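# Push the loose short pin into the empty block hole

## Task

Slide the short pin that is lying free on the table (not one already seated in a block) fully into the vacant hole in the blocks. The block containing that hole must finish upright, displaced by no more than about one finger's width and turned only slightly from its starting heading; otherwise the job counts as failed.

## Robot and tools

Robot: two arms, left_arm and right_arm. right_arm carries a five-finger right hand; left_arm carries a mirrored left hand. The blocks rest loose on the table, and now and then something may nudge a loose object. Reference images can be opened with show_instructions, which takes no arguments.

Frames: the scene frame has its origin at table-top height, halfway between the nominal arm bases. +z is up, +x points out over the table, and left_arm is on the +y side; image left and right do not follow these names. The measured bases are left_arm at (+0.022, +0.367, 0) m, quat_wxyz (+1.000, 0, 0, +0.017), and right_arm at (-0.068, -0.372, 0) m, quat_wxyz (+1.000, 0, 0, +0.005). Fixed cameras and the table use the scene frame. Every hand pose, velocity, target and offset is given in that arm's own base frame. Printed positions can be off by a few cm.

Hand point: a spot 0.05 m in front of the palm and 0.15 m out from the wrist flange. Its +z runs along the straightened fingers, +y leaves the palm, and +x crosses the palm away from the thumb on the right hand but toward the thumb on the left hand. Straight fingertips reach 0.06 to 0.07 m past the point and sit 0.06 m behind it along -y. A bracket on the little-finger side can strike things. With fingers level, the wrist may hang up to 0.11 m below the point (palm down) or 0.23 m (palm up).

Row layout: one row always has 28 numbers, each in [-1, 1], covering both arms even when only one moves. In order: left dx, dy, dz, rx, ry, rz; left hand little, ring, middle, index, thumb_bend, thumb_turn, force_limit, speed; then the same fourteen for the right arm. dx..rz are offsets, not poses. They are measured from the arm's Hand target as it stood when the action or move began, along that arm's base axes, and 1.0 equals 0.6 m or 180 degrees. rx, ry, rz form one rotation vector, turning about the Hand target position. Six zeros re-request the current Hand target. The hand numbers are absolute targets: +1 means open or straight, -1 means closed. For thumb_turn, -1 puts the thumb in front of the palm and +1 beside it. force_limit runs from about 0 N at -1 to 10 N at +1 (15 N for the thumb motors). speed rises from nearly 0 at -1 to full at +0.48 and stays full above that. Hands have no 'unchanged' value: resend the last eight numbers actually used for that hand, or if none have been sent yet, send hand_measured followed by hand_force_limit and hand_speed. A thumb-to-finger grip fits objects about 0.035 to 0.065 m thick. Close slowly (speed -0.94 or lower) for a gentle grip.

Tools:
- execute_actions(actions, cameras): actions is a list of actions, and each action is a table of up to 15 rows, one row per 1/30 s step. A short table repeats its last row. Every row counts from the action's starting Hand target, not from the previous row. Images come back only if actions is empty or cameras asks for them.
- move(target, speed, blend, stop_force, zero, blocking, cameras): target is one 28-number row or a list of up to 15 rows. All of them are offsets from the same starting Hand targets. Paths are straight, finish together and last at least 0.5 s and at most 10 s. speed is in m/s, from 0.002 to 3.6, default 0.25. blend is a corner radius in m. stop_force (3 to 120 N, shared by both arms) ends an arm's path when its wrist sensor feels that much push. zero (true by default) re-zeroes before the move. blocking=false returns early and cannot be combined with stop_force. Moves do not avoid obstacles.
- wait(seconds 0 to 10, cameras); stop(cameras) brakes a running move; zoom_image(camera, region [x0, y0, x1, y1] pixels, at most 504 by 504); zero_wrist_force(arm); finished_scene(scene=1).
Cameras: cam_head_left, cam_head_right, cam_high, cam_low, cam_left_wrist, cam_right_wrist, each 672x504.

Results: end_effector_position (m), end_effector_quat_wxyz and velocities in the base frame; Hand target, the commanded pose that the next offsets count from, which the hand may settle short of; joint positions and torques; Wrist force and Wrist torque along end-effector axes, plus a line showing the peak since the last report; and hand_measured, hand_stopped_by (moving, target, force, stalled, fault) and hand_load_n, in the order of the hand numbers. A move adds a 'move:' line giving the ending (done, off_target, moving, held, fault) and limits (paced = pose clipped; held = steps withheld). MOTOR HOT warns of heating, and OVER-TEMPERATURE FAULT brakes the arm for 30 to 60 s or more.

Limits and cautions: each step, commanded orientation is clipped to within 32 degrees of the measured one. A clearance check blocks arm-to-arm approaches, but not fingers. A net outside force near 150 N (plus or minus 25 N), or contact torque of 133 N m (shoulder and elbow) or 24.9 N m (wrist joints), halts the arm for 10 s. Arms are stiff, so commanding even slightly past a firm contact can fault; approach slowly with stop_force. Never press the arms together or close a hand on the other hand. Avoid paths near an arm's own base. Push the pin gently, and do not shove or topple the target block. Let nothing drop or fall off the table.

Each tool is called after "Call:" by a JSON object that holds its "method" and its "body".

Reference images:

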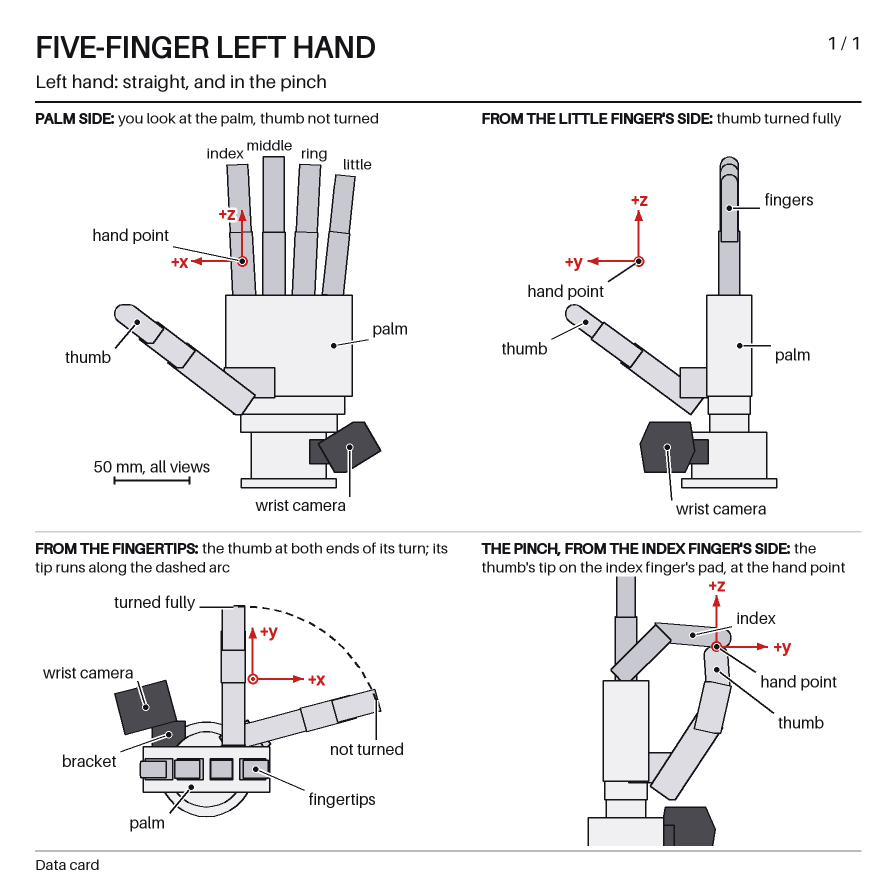

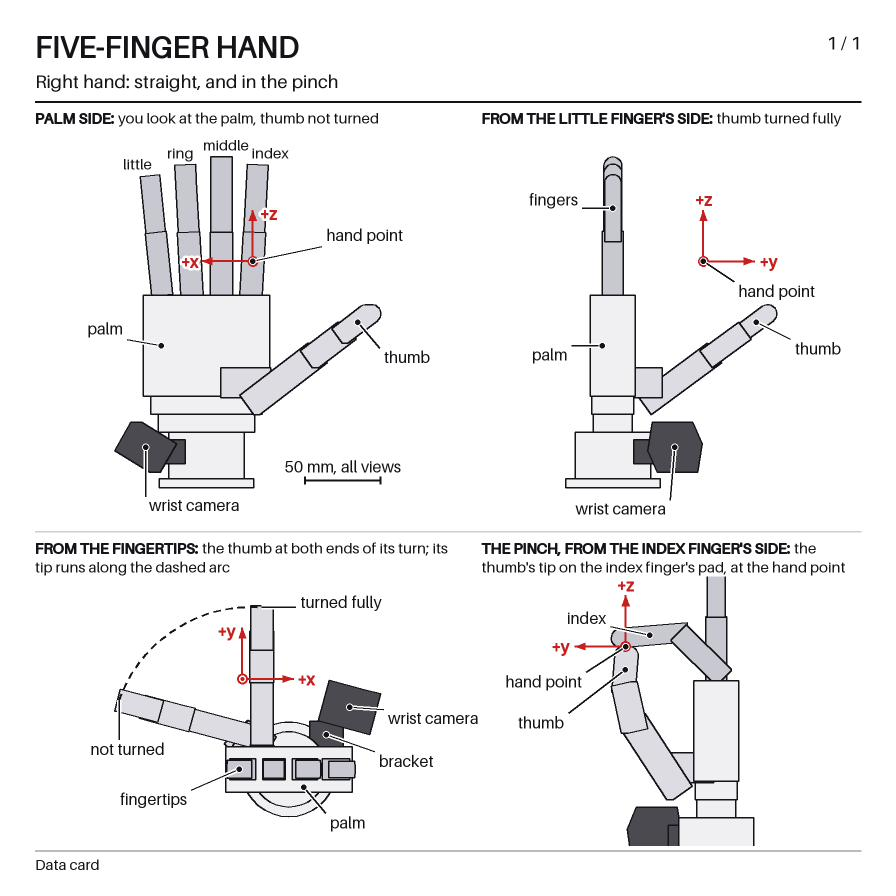

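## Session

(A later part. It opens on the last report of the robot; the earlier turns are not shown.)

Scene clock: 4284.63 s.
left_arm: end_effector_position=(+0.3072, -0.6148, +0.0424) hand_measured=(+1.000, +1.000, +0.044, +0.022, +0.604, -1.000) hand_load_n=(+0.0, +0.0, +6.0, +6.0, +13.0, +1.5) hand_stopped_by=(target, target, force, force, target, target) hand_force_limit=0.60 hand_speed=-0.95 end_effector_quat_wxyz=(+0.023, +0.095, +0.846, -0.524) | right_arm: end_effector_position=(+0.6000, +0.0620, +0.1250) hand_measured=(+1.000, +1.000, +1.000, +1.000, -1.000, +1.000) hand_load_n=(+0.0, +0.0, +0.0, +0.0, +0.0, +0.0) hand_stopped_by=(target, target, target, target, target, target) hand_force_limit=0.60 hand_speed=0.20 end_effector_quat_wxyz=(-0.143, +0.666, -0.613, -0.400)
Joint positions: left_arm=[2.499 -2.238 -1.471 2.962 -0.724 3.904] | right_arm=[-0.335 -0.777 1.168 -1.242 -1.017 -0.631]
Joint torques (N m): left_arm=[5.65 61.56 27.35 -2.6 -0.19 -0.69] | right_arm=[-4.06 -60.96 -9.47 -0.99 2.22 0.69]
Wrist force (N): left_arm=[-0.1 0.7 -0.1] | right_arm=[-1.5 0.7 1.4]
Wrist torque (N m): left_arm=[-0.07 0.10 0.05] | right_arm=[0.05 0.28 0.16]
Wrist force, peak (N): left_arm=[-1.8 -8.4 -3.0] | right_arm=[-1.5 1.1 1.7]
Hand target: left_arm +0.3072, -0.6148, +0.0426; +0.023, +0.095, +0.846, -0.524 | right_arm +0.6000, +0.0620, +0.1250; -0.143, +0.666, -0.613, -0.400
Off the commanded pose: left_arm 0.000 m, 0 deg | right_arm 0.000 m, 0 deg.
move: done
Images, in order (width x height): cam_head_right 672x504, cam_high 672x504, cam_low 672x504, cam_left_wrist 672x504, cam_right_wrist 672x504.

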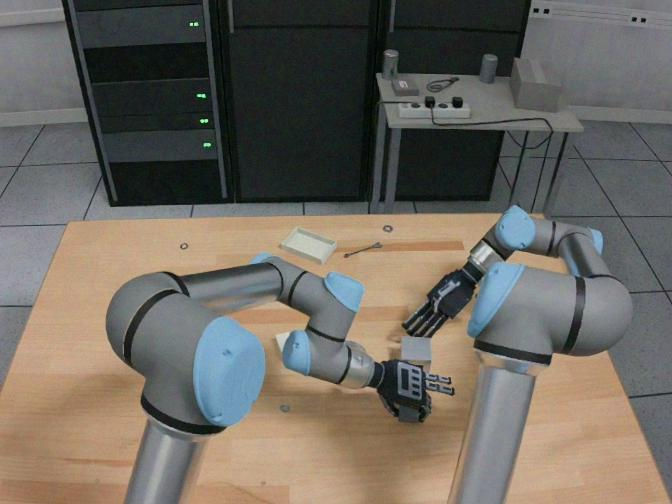

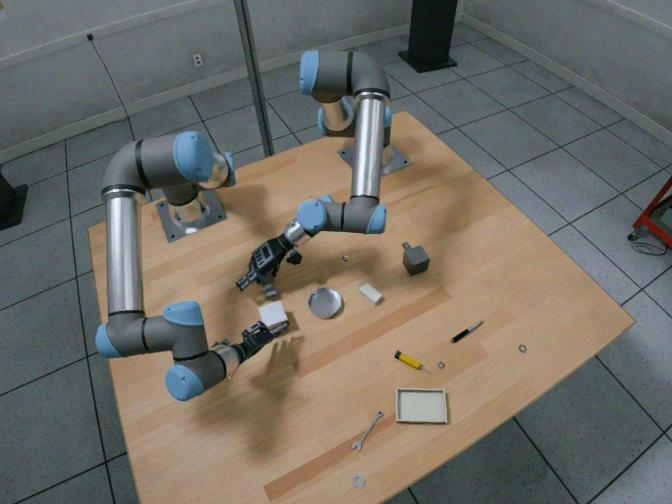

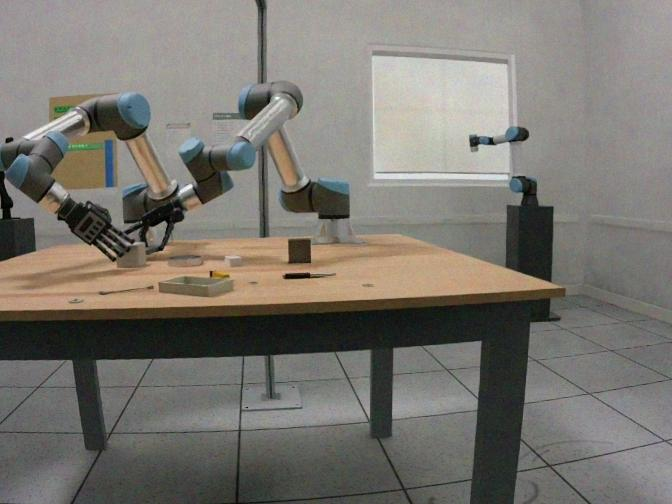

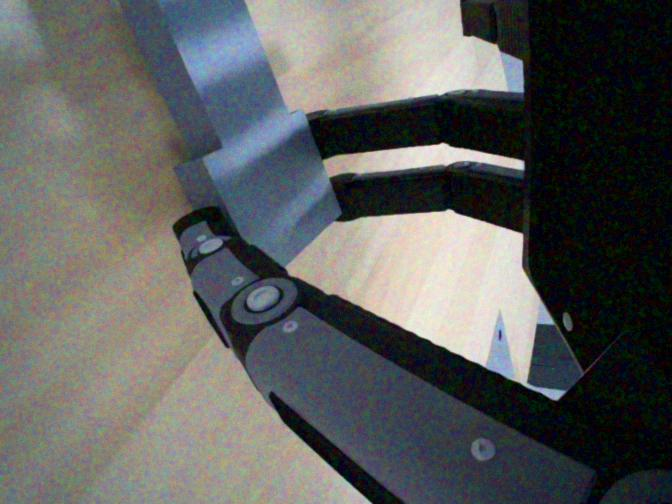

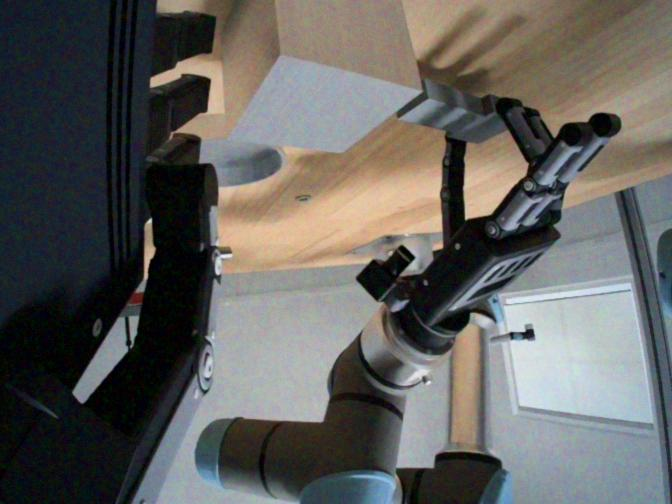

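Call:
{"method": "move", "body": {"target": [0.0273,-0.0207,0,0,0,0,1,1,-0.3,-0.35,0.6,-1,0.6,-0.95,0,0,0,0,0,0,1,1,1,1,-1,1,0.6,0.2], "speed": 0.03, "stop_force": 4, "cameras": ["cam_left_wrist","cam_right_wrist","cam_head_right","cam_head_left","cam_high"]}}

Call:
{"method": "zoom_image", "body": {"camera": "cam_right_wrist", "region": [340, 0, 540, 180]}}

Call:
{"method": "zoom_image", "body": {"camera": "cam_high", "region": [235, 260, 305, 340]}}

Call:
{"method": "zoom_image", "body": {"camera": "cam_head_left", "region": [380, 330, 470, 440]}}

Call:
{"method": "zoom_image", "body": {"camera": "cam_head_right", "region": [380, 330, 470, 440]}}

Scene clock: 4392.77 s.
left_arm: end_effector_position=(+0.3236, -0.6272, +0.0426) hand_measured=(+1.000, +1.000, +0.044, +0.022, +0.604, -1.000) hand_load_n=(+0.0, -0.5, +6.0, +6.0, +13.0, +1.5) hand_stopped_by=(target, target, force, force, target, target) hand_force_limit=0.60 hand_speed=-0.95 end_effector_quat_wxyz=(+0.023, +0.095, +0.846, -0.524) | right_arm: end_effector_position=(+0.6000, +0.0620, +0.1250) hand_measured=(+1.000, +1.000, +1.000, +1.000, -1.000, +1.000) hand_load_n=(+0.0, +0.0, +0.0, +0.0, +0.0, +0.0) hand_stopped_by=(target, target, target, target, target, target) hand_force_limit=0.60 hand_speed=0.20 end_effector_quat_wxyz=(-0.143, +0.666, -0.613, -0.400)
Joint positions: left_arm=[2.499 -2.28 -1.395 2.928 -0.724 3.904] | right_arm=[-0.335 -0.777 1.168 -1.242 -1.017 -0.631]
Joint torques (N m): left_arm=[-15.78 33.26 29.31 -2.71 1.05 2.05] | right_arm=[-4.35 -60.89 -8.94 -0.82 2.26 0.81]
Wrist force (N): left_arm=[-0.2 0.8 -0.3] | right_arm=[-1.4 0.8 1.4]
Wrist torque (N m): left_arm=[-0.03 0.13 0.04] | right_arm=[0.08 0.27 0.17]
Wrist force, peak (N): left_arm=[-0.1 1.1 -0.3] | right_arm=[-1.5 1.0 1.6]
Hand target: left_arm +0.3235, -0.6272, +0.0426; +0.023, +0.095, +0.846, -0.524 | right_arm +0.6000, +0.0620, +0.1250; -0.143, +0.666, -0.613, -0.400
Off the commanded pose: left_arm 0.000 m, 0 deg | right_arm 0.000 m, 0 deg.
move: done
Images, in order (width x height): cam_head_left 672x504, cam_head_right 672x504, cam_high 672x504, cam_left_wrist 672x504, cam_right_wrist 672x504.

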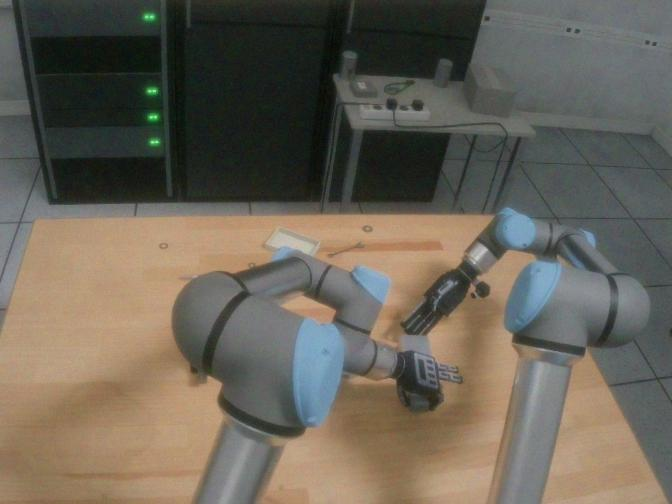

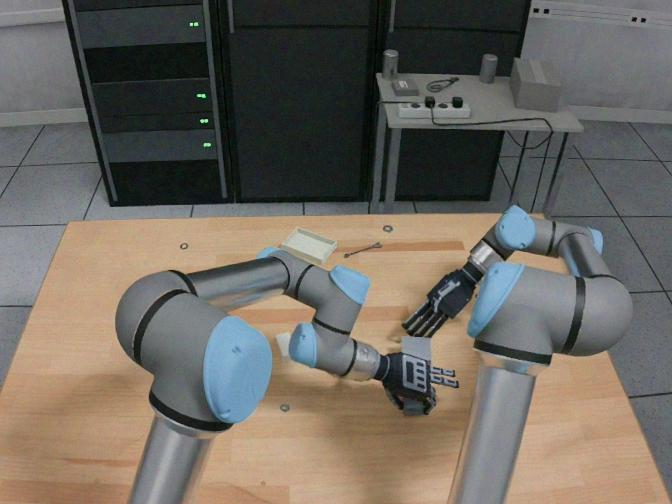

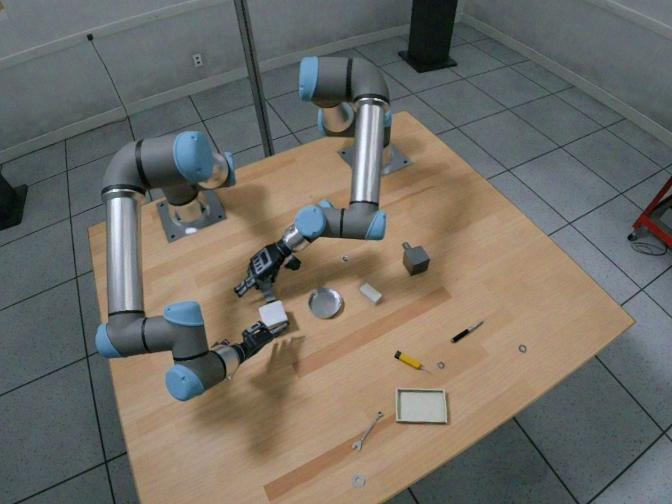

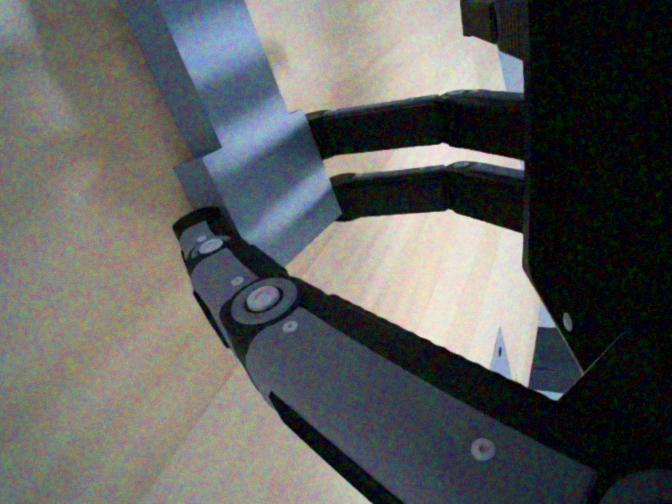

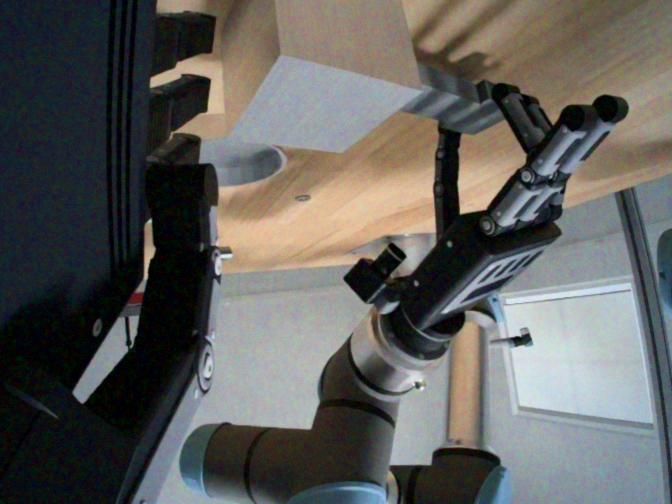

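Scaled by 2.520 from the camera's 672x504 image, which has a finer 960x720 frame.

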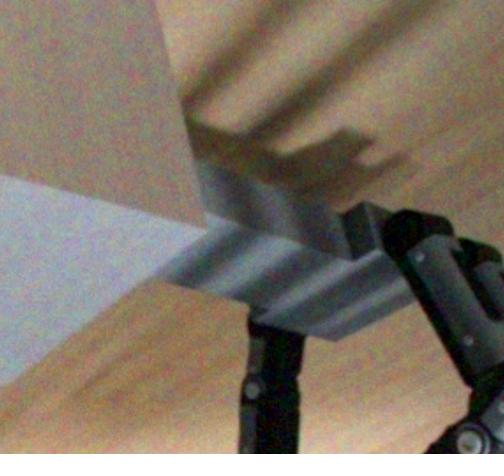

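Scaled by 6.300.

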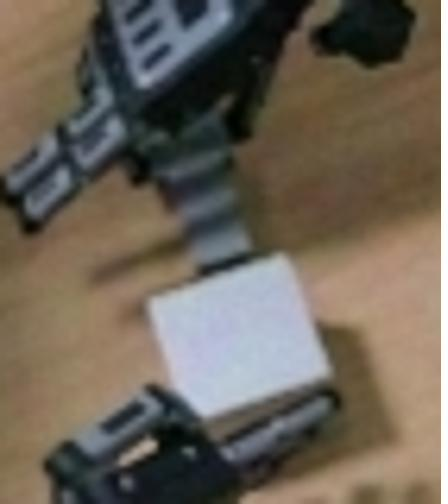

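Scaled by 4.582.

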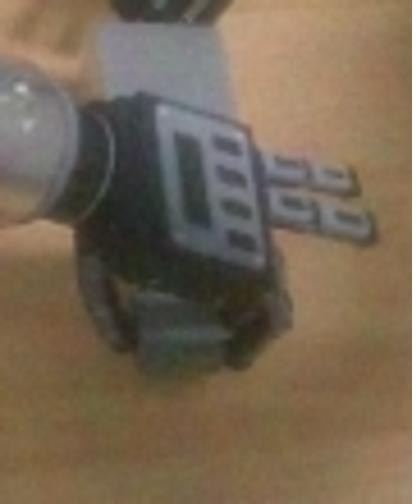

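Scaled by 4.582.

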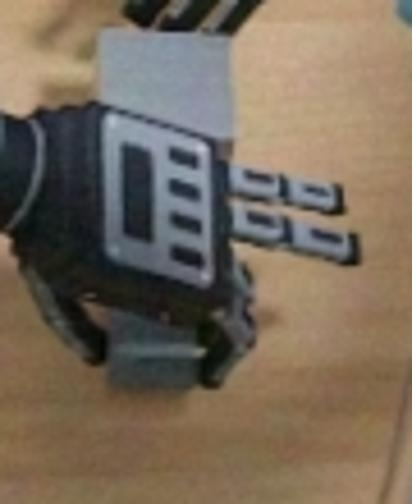

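Call:
{"method": "zoom_image", "body": {"camera": "cam_high", "region": [255, 275, 295, 315]}}

Call:
{"method": "zoom_image", "body": {"camera": "cam_right_wrist", "region": [400, 50, 520, 150]}}

Scaled by 12.600.

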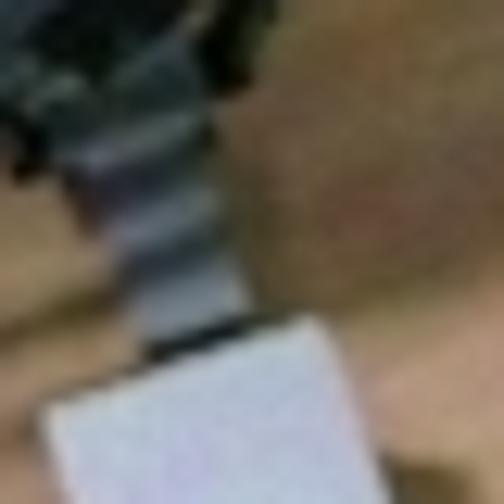

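Scaled by 4.200 from the camera's 672x504 image, which has a finer 960x720 frame.

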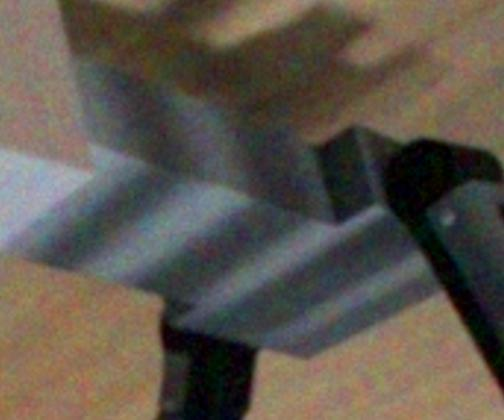

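Call:
{"method": "zoom_image", "body": {"camera": "cam_right_wrist", "region": [210, 40, 450, 170]}}

Scaled by 2.100 from the camera's 672x504 image, which has a finer 960x720 frame.

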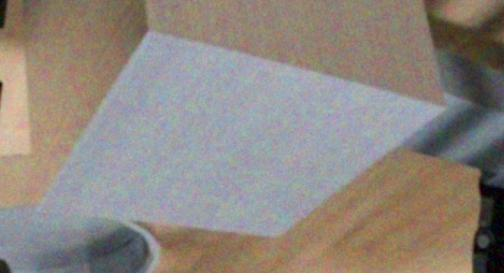

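Call:
{"method": "move", "body": {"target": [-0.0011,-0.0083,0,0,0,0.0139,1,1,-0.3,-0.35,0.6,-1,0.6,-0.95,0,0,0,0,0,0,1,1,1,1,-1,1,0.6,0.2], "speed": 0.03, "cameras": ["cam_right_wrist","cam_head_right","cam_high"]}}

Call:
{"method": "zoom_image", "body": {"camera": "cam_right_wrist", "region": [400, 50, 520, 150]}}

Call:
{"method": "zoom_image", "body": {"camera": "cam_high", "region": [255, 275, 295, 315]}}

Call:
{"method": "zoom_image", "body": {"camera": "cam_head_right", "region": [390, 330, 450, 430]}}

Scene clock: 4468.03 s.
left_arm: end_effector_position=(+0.3229, -0.6322, +0.0426) hand_measured=(+1.000, +1.000, +0.044, +0.022, +0.604, -1.000) hand_load_n=(+0.0, -0.5, +6.0, +5.5, +13.0, +2.0) hand_stopped_by=(target, target, force, force, target, target) hand_force_limit=0.60 hand_speed=-0.95 end_effector_quat_wxyz=(+0.035, +0.077, +0.848, -0.523) | right_arm: end_effector_position=(+0.6000, +0.0620, +0.1250) hand_measured=(+1.000, +1.000, +1.000, +1.000, -1.000, +1.000) hand_load_n=(+0.0, +0.0, +0.0, +0.0, +0.0, +0.0) hand_stopped_by=(target, target, target, target, target, target) hand_force_limit=0.60 hand_speed=0.20 end_effector_quat_wxyz=(-0.143, +0.666, -0.613, -0.400)
Joint positions: left_arm=[2.483 -2.264 -1.415 2.975 -0.768 3.847] | right_arm=[-0.335 -0.777 1.168 -1.242 -1.017 -0.631]
Joint torques (N m): left_arm=[-14.83 63.61 7.32 0.89 -0.75 -2.24] | right_arm=[-3.82 -60.65 -9.88 -0.76 2.25 0.6]
Wrist force (N): left_arm=[-0.2 0.8 -0.1] | right_arm=[-1.5 0.8 1.5]
Wrist torque (N m): left_arm=[-0.05 0.12 0.11] | right_arm=[0.06 0.28 0.16]
Wrist force, peak (N): left_arm=[-0.3 1.2 -0.1] | right_arm=[-1.7 1.0 1.5]
Hand target: left_arm +0.3229, -0.6322, +0.0426; +0.035, +0.076, +0.848, -0.523 | right_arm +0.6000, +0.0620, +0.1250; -0.143, +0.666, -0.613, -0.400
Off the commanded pose: left_arm 0.000 m, 0 deg | right_arm 0.000 m, 0 deg.
move: done
Images, in order (width x height): cam_head_right 672x504, cam_high 672x504, cam_right_wrist 672x504.

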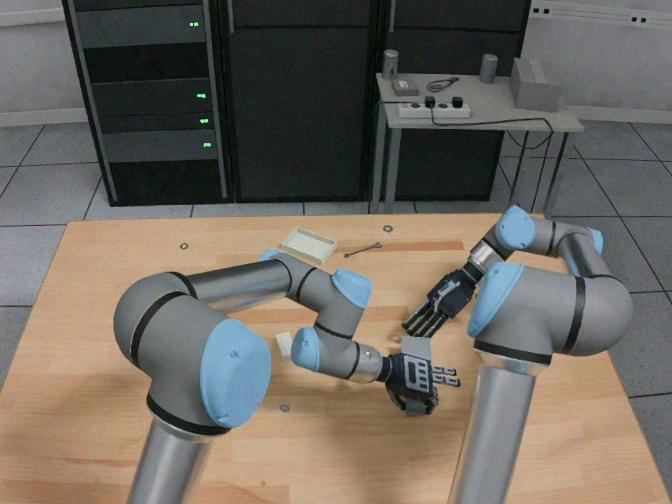

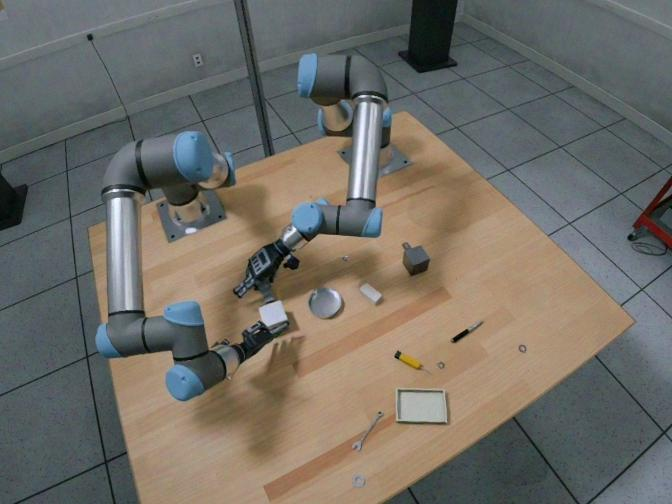

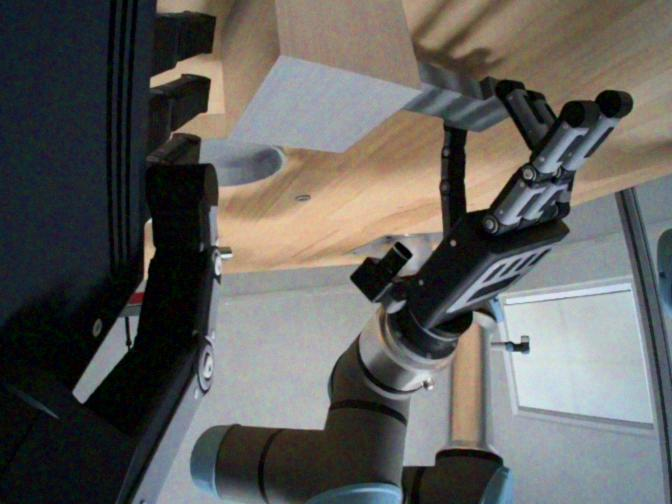

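Scaled by 4.200 from the camera's 672x504 image, which has a finer 960x720 frame.

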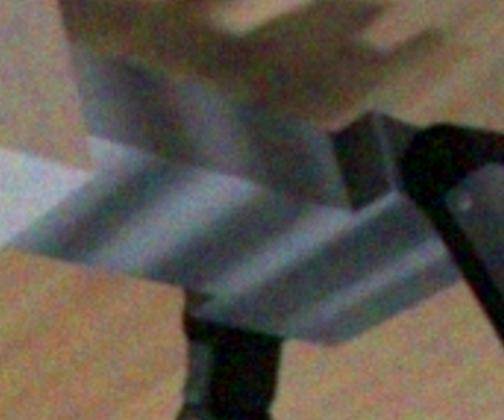

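Scaled by 12.600.

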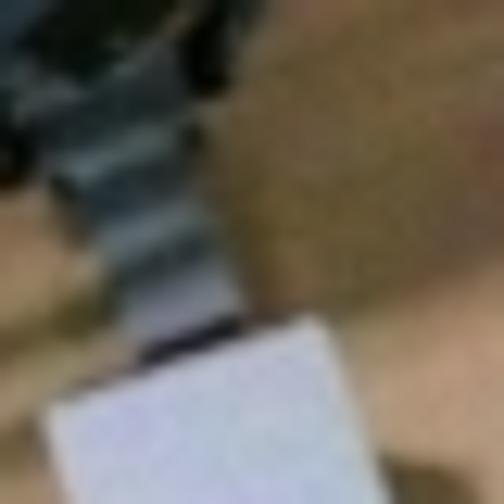

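Scaled by 5.040.

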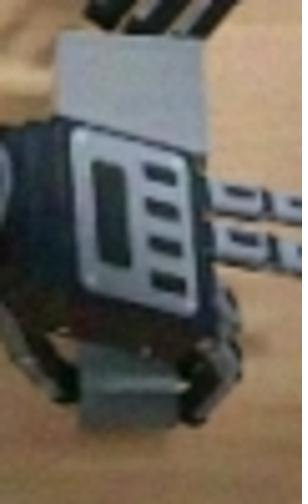

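Call:
{"method": "move", "body": {"target": [0.0328,-0.0065,0,0,0,0,1,1,-0.3,-0.35,0.6,-1,0.6,-0.95,0,0,0,0,0,0,1,1,1,1,-1,1,0.6,0.2], "speed": 0.015, "stop_force": 3, "cameras": ["cam_right_wrist","cam_head_right","cam_high"]}}

Call:
{"method": "zoom_image", "body": {"camera": "cam_right_wrist", "region": [400, 50, 520, 150]}}

Call:
{"method": "zoom_image", "body": {"camera": "cam_high", "region": [255, 275, 295, 315]}}

Scene clock: 4495.33 s.
left_arm: end_effector_position=(+0.3426, -0.6361, +0.0426) hand_measured=(+1.000, +1.000, +0.044, +0.022, +0.604, -1.000) hand_load_n=(+0.0, +0.0, +5.5, +6.0, +13.0, +1.5) hand_stopped_by=(target, target, force, force, target, target) hand_force_limit=0.60 hand_speed=-0.95 end_effector_quat_wxyz=(+0.035, +0.076, +0.848, -0.523) | right_arm: end_effector_position=(+0.6000, +0.0620, +0.1250) hand_measured=(+1.000, +1.000, +1.000, +1.000, -1.000, +1.000) hand_load_n=(+0.0, +0.0, +0.0, +0.0, +0.0, +0.0) hand_stopped_by=(target, target, target, target, target, target) hand_force_limit=0.60 hand_speed=0.20 end_effector_quat_wxyz=(-0.143, +0.666, -0.613, -0.400)
Joint positions: left_arm=[2.499 -2.299 -1.353 2.938 -0.756 3.861] | right_arm=[-0.335 -0.777 1.168 -1.242 -1.017 -0.631]
Joint torques (N m): left_arm=[11.77 34.41 28.9 -2.26 2.32 1.96] | right_arm=[-3.5 -60.91 -9.86 -0.87 2.24 0.78]
Wrist force (N): left_arm=[-0.2 0.8 -0.3] | right_arm=[-1.3 0.9 1.6]
Wrist torque (N m): left_arm=[-0.05 0.13 0.04] | right_arm=[0.08 0.23 0.18]
Wrist force, peak (N): left_arm=[-0.1 1.3 -0.3] | right_arm=[-1.4 1.2 1.7]
Hand target: left_arm +0.3426, -0.6361, +0.0426; +0.035, +0.076, +0.848, -0.523 | right_arm +0.6000, +0.0620, +0.1250; -0.143, +0.666, -0.613, -0.400
Off the commanded pose: left_arm 0.000 m, 0 deg | right_arm 0.000 m, 0 deg.
move: done
Images, in order (width x height): cam_head_right 672x504, cam_high 672x504, cam_right_wrist 672x504.

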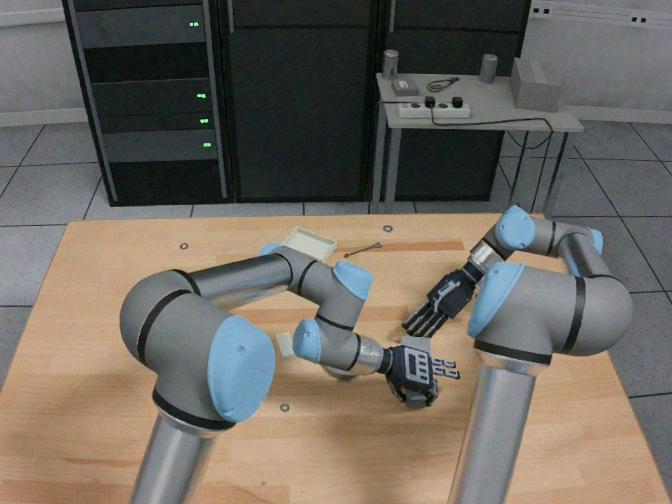

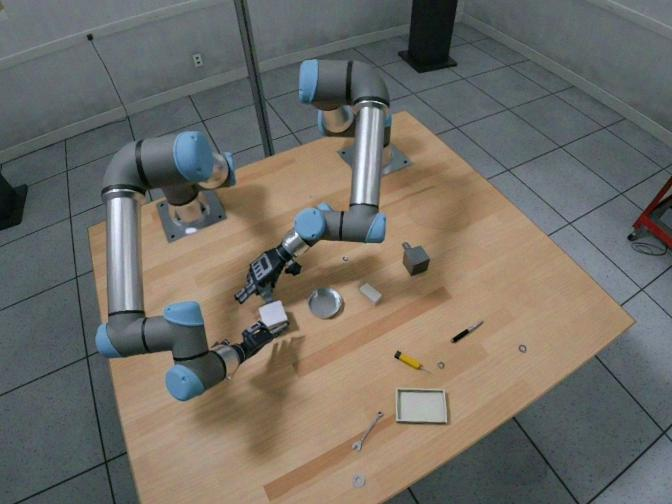

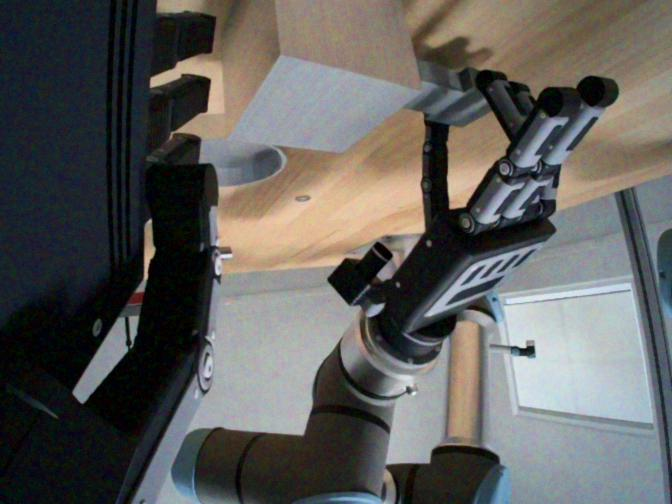

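Scaled by 4.200 from the camera's 672x504 image, which has a finer 960x720 frame.

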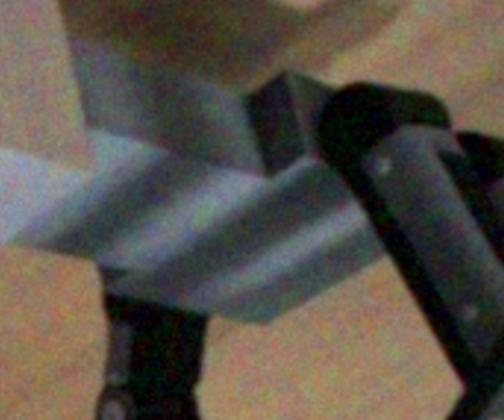

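Scaled by 12.600.

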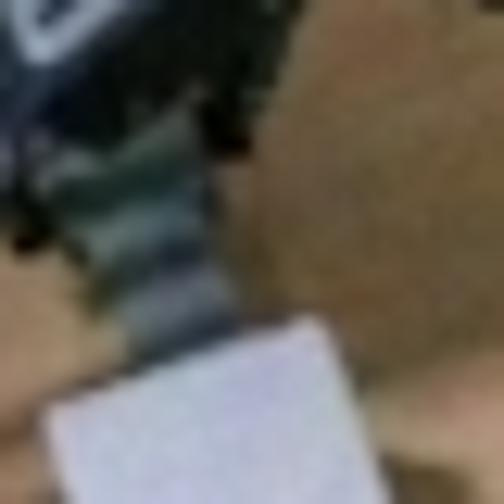

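Call:
{"method": "move", "body": {"target": [0.0198,-0.0028,0,0,0,0,1,1,-0.3,-0.35,0.6,-1,0.6,-0.95,0,0,0,0,0,0,1,1,1,1,-1,1,0.6,0.2], "speed": 0.015, "stop_force": 3, "cameras": ["cam_right_wrist","cam_high"]}}

Call:
{"method": "zoom_image", "body": {"camera": "cam_right_wrist", "region": [400, 50, 520, 150]}}

Call:
{"method": "zoom_image", "body": {"camera": "cam_high", "region": [255, 275, 295, 315]}}

Scene clock: 4504.33 s.
left_arm: end_effector_position=(+0.3544, -0.6378, +0.0426) hand_measured=(+1.000, +1.000, +0.044, +0.022, +0.604, -1.000) hand_load_n=(+0.0, +0.0, +4.0, +7.0, +13.0, +6.0) hand_stopped_by=(target, target, force, force, target, target) hand_force_limit=0.60 hand_speed=-0.95 end_effector_quat_wxyz=(+0.035, +0.076, +0.848, -0.523) | right_arm: end_effector_position=(+0.6000, +0.0620, +0.1250) hand_measured=(+1.000, +1.000, +1.000, +1.000, -1.000, +1.000) hand_load_n=(+0.0, +0.0, +0.0, +0.0, +0.0, +0.0) hand_stopped_by=(target, target, target, target, target, target) hand_force_limit=0.60 hand_speed=0.20 end_effector_quat_wxyz=(-0.143, +0.666, -0.613, -0.400)
Joint positions: left_arm=[2.509 -2.32 -1.316 2.914 -0.749 3.871] | right_arm=[-0.335 -0.777 1.168 -1.242 -1.017 -0.631]
Joint torques (N m): left_arm=[13.77 36.71 29.27 -1.65 1.88 2.34] | right_arm=[-3.95 -60.33 -9.44 -0.99 2.21 0.93]
Wrist force (N): left_arm=[2.5 1.2 -1.3] | right_arm=[-1.6 0.9 1.6]
Wrist torque (N m): left_arm=[-0.03 0.01 -0.04] | right_arm=[0.07 0.29 0.16]
Wrist force, peak (N): left_arm=[2.6 1.4 -1.3] | right_arm=[-1.5 1.0 1.7]
Hand target: left_arm +0.3544, -0.6378, +0.0426; +0.035, +0.076, +0.848, -0.523 | right_arm +0.6000, +0.0620, +0.1250; -0.143, +0.666, -0.613, -0.400
Off the commanded pose: left_arm 0.000 m, 0 deg | right_arm 0.000 m, 0 deg.
move: done
Images, in order (width x height): cam_high 672x504, cam_right_wrist 672x504.

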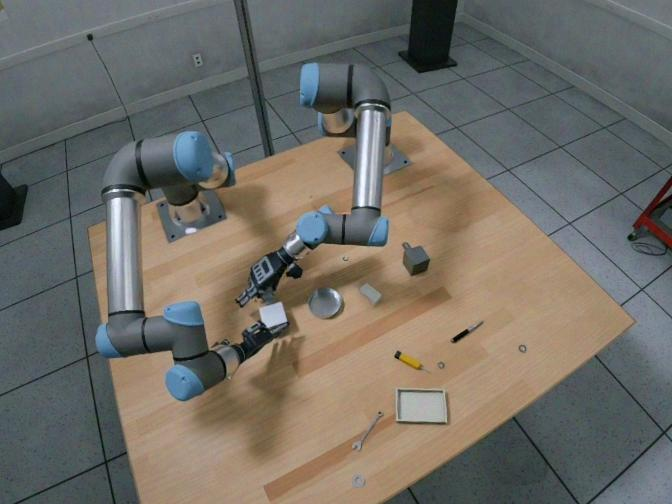

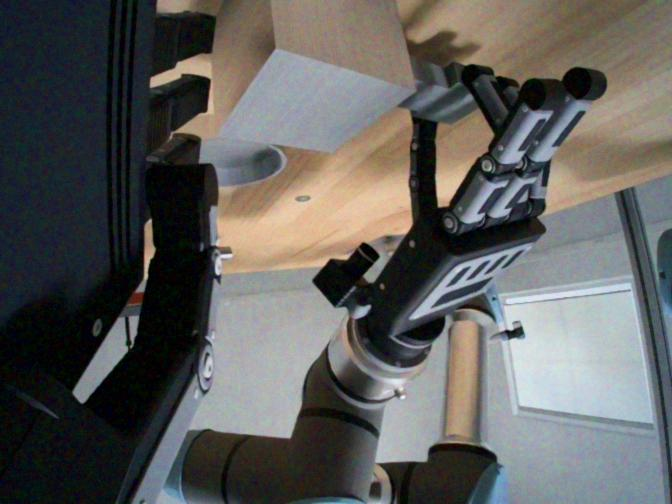

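Scaled by 4.200 from the camera's 672x504 image, which has a finer 960x720 frame.

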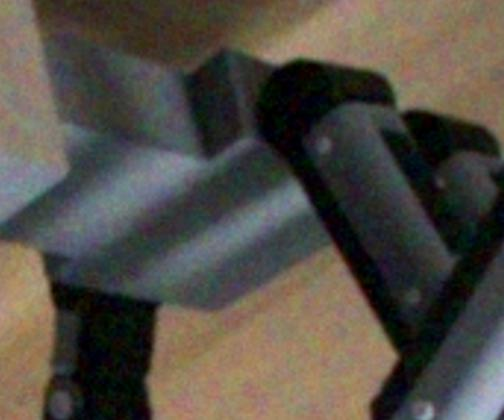

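Scaled by 12.600.

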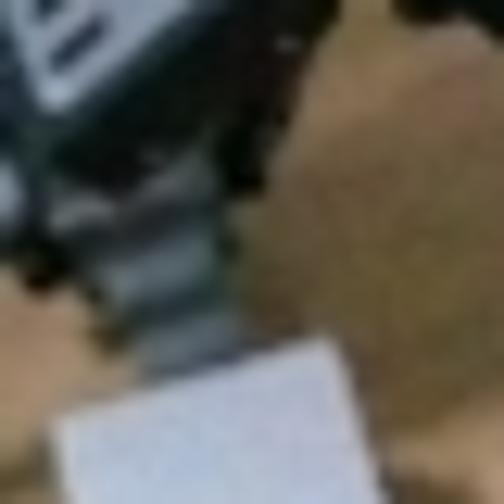

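Call:
{"method": "move", "body": {"target": [-0.0083,0.0012,0,0,0,0,1,1,-0.3,-0.35,0.6,-1,0.6,-0.95,0,0,0,0,0,0,1,1,1,1,-1,1,0.6,0.2], "speed": 0.02, "cameras": []}}

Call:
{"method": "move", "body": {"target": [0,0,0,0,0,0,1,1,-0.3,-0.35,0.6,-1,0.6,-0.95,-0.0199,0.0021,0,0,0,0,1,1,1,1,-1,1,0.6,0.2], "speed": 0.015, "stop_force": 8, "cameras": ["cam_right_wrist","cam_high","cam_low"]}}

Call:
{"method": "zoom_image", "body": {"camera": "cam_right_wrist", "region": [400, 50, 520, 150]}}

Call:
{"method": "zoom_image", "body": {"camera": "cam_high", "region": [255, 275, 295, 315]}}

Scene clock: 4524.90 s.
left_arm: end_effector_position=(+0.3496, -0.6371, +0.0426) hand_measured=(+1.000, +1.000, +0.044, +0.022, +0.604, -1.000) hand_load_n=(+0.0, +0.0, +6.0, +6.0, +12.5, +1.5) hand_stopped_by=(target, target, force, force, target, target) hand_force_limit=0.60 hand_speed=-0.95 end_effector_quat_wxyz=(+0.035, +0.076, +0.848, -0.523) | right_arm: end_effector_position=(+0.6000, +0.0620, +0.1250) hand_measured=(+1.000, +1.000, +1.000, +1.000, -1.000, +1.000) hand_load_n=(+0.0, +0.0, +0.0, +0.0, +0.0, +0.0) hand_stopped_by=(target, target, target, target, target, target) hand_force_limit=0.60 hand_speed=0.20 end_effector_quat_wxyz=(-0.143, +0.666, -0.613, -0.400)
Joint positions: left_arm=[2.505 -2.312 -1.331 2.924 -0.752 3.867] | right_arm=[-0.335 -0.777 1.168 -1.242 -1.017 -0.631]
Joint torques (N m): left_arm=[-16.05 64.87 9.76 0.83 -0.56 -2.23] | right_arm=[-3.63 -59.66 -9.48 -0.83 2.16 0.72]
Wrist force (N): left_arm=[-0.1 0.6 -0.2] | right_arm=[-1.6 0.9 1.4]
Wrist torque (N m): left_arm=[-0.07 0.12 0.12] | right_arm=[0.09 0.30 0.16]
Wrist force, peak (N): left_arm=[2.8 1.0 -1.2] | right_arm=[-1.7 1.0 1.5]
Hand target: left_arm +0.3495, -0.6371, +0.0426; +0.035, +0.076, +0.848, -0.523 | right_arm +0.6000, +0.0620, +0.1250; -0.143, +0.666, -0.613, -0.400
Off the commanded pose: left_arm 0.000 m, 0 deg | right_arm 0.000 m, 0 deg.
move: done
No camera images: "cameras" was empty.

Scene clock: 4526.73 s.
left_arm: end_effector_position=(+0.3495, -0.6371, +0.0426) hand_measured=(+1.000, +1.000, +0.044, +0.022, +0.604, -1.000) hand_load_n=(+0.0, -0.5, +6.0, +6.0, +12.5, +2.0) hand_stopped_by=(target, target, force, force, target, target) hand_force_limit=0.60 hand_speed=-0.95 end_effector_quat_wxyz=(+0.035, +0.076, +0.848, -0.523) | right_arm: end_effector_position=(+0.5881, +0.0632, +0.1250) hand_measured=(+1.000, +1.000, +1.000, +1.000, -1.000, +1.000) hand_load_n=(+0.0, +0.0, +0.5, +0.0, +0.0, +0.0) hand_stopped_by=(target, target, target, target, target, target) hand_force_limit=0.60 hand_speed=0.20 end_effector_quat_wxyz=(-0.143, +0.666, -0.613, -0.400)
Joint positions: left_arm=[2.505 -2.311 -1.332 2.924 -0.752 3.867] | right_arm=[-0.339 -0.805 1.22 -1.264 -1.02 -0.634]
Joint torques (N m): left_arm=[-15.32 64.25 9.29 0.72 -0.76 -2.17] | right_arm=[-4.49 -62.25 -6.89 -1.62 -1.49 -1.35]
Wrist force (N): left_arm=[-0.3 0.7 -0.4] | right_arm=[-1.4 -2.0 1.4]
Wrist torque (N m): left_arm=[-0.05 0.14 0.12] | right_arm=[0.19 0.24 0.12]
Wrist force, peak (N): left_arm=[-0.1 1.2 -0.4] | right_arm=[-1.4 -2.4 1.5]
Hand target: left_arm +0.3495, -0.6371, +0.0426; +0.035, +0.076, +0.848, -0.523 | right_arm +0.5881, +0.0632, +0.1250; -0.143, +0.666, -0.613, -0.400
Off the commanded pose: left_arm 0.000 m, 0 deg | right_arm 0.000 m, 0 deg.
move: done
Images, in order (width x height): cam_high 672x504, cam_low 672x504, cam_right_wrist 672x504.

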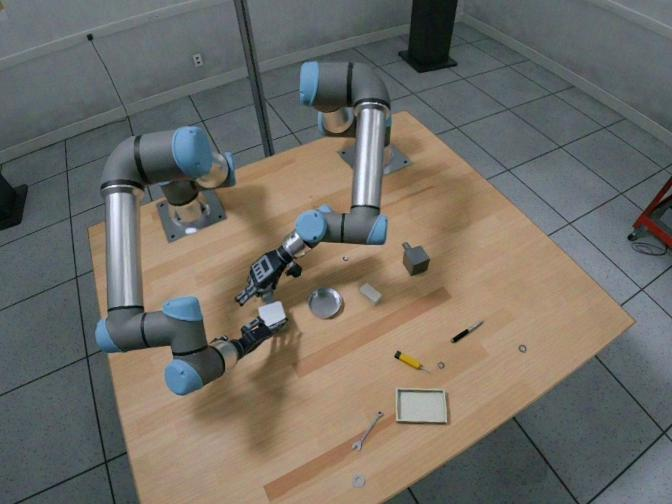

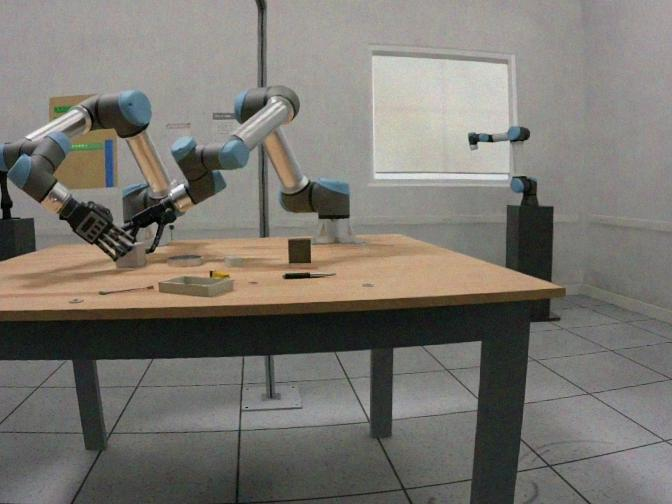

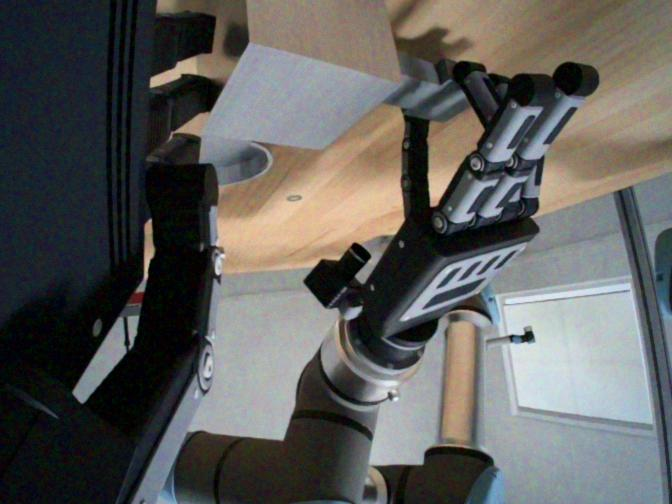

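Scaled by 4.200 from the camera's 672x504 image, which has a finer 960x720 frame.

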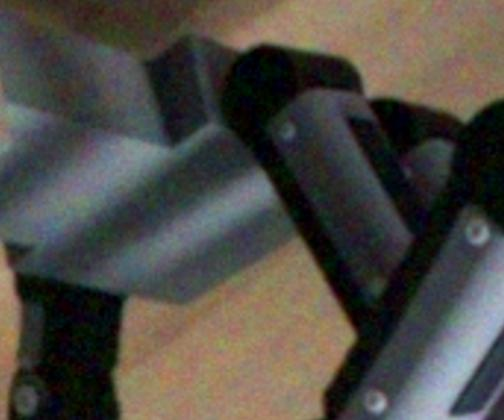

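Scaled by 12.600.

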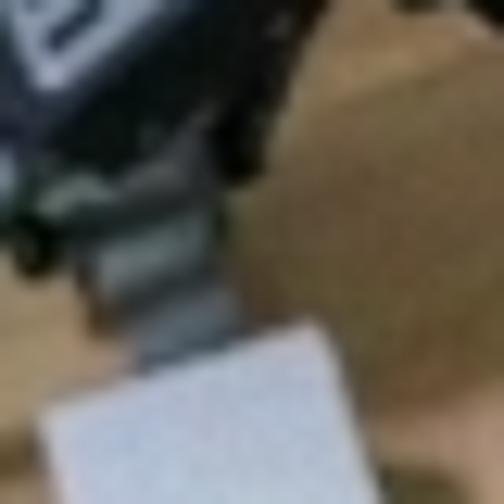

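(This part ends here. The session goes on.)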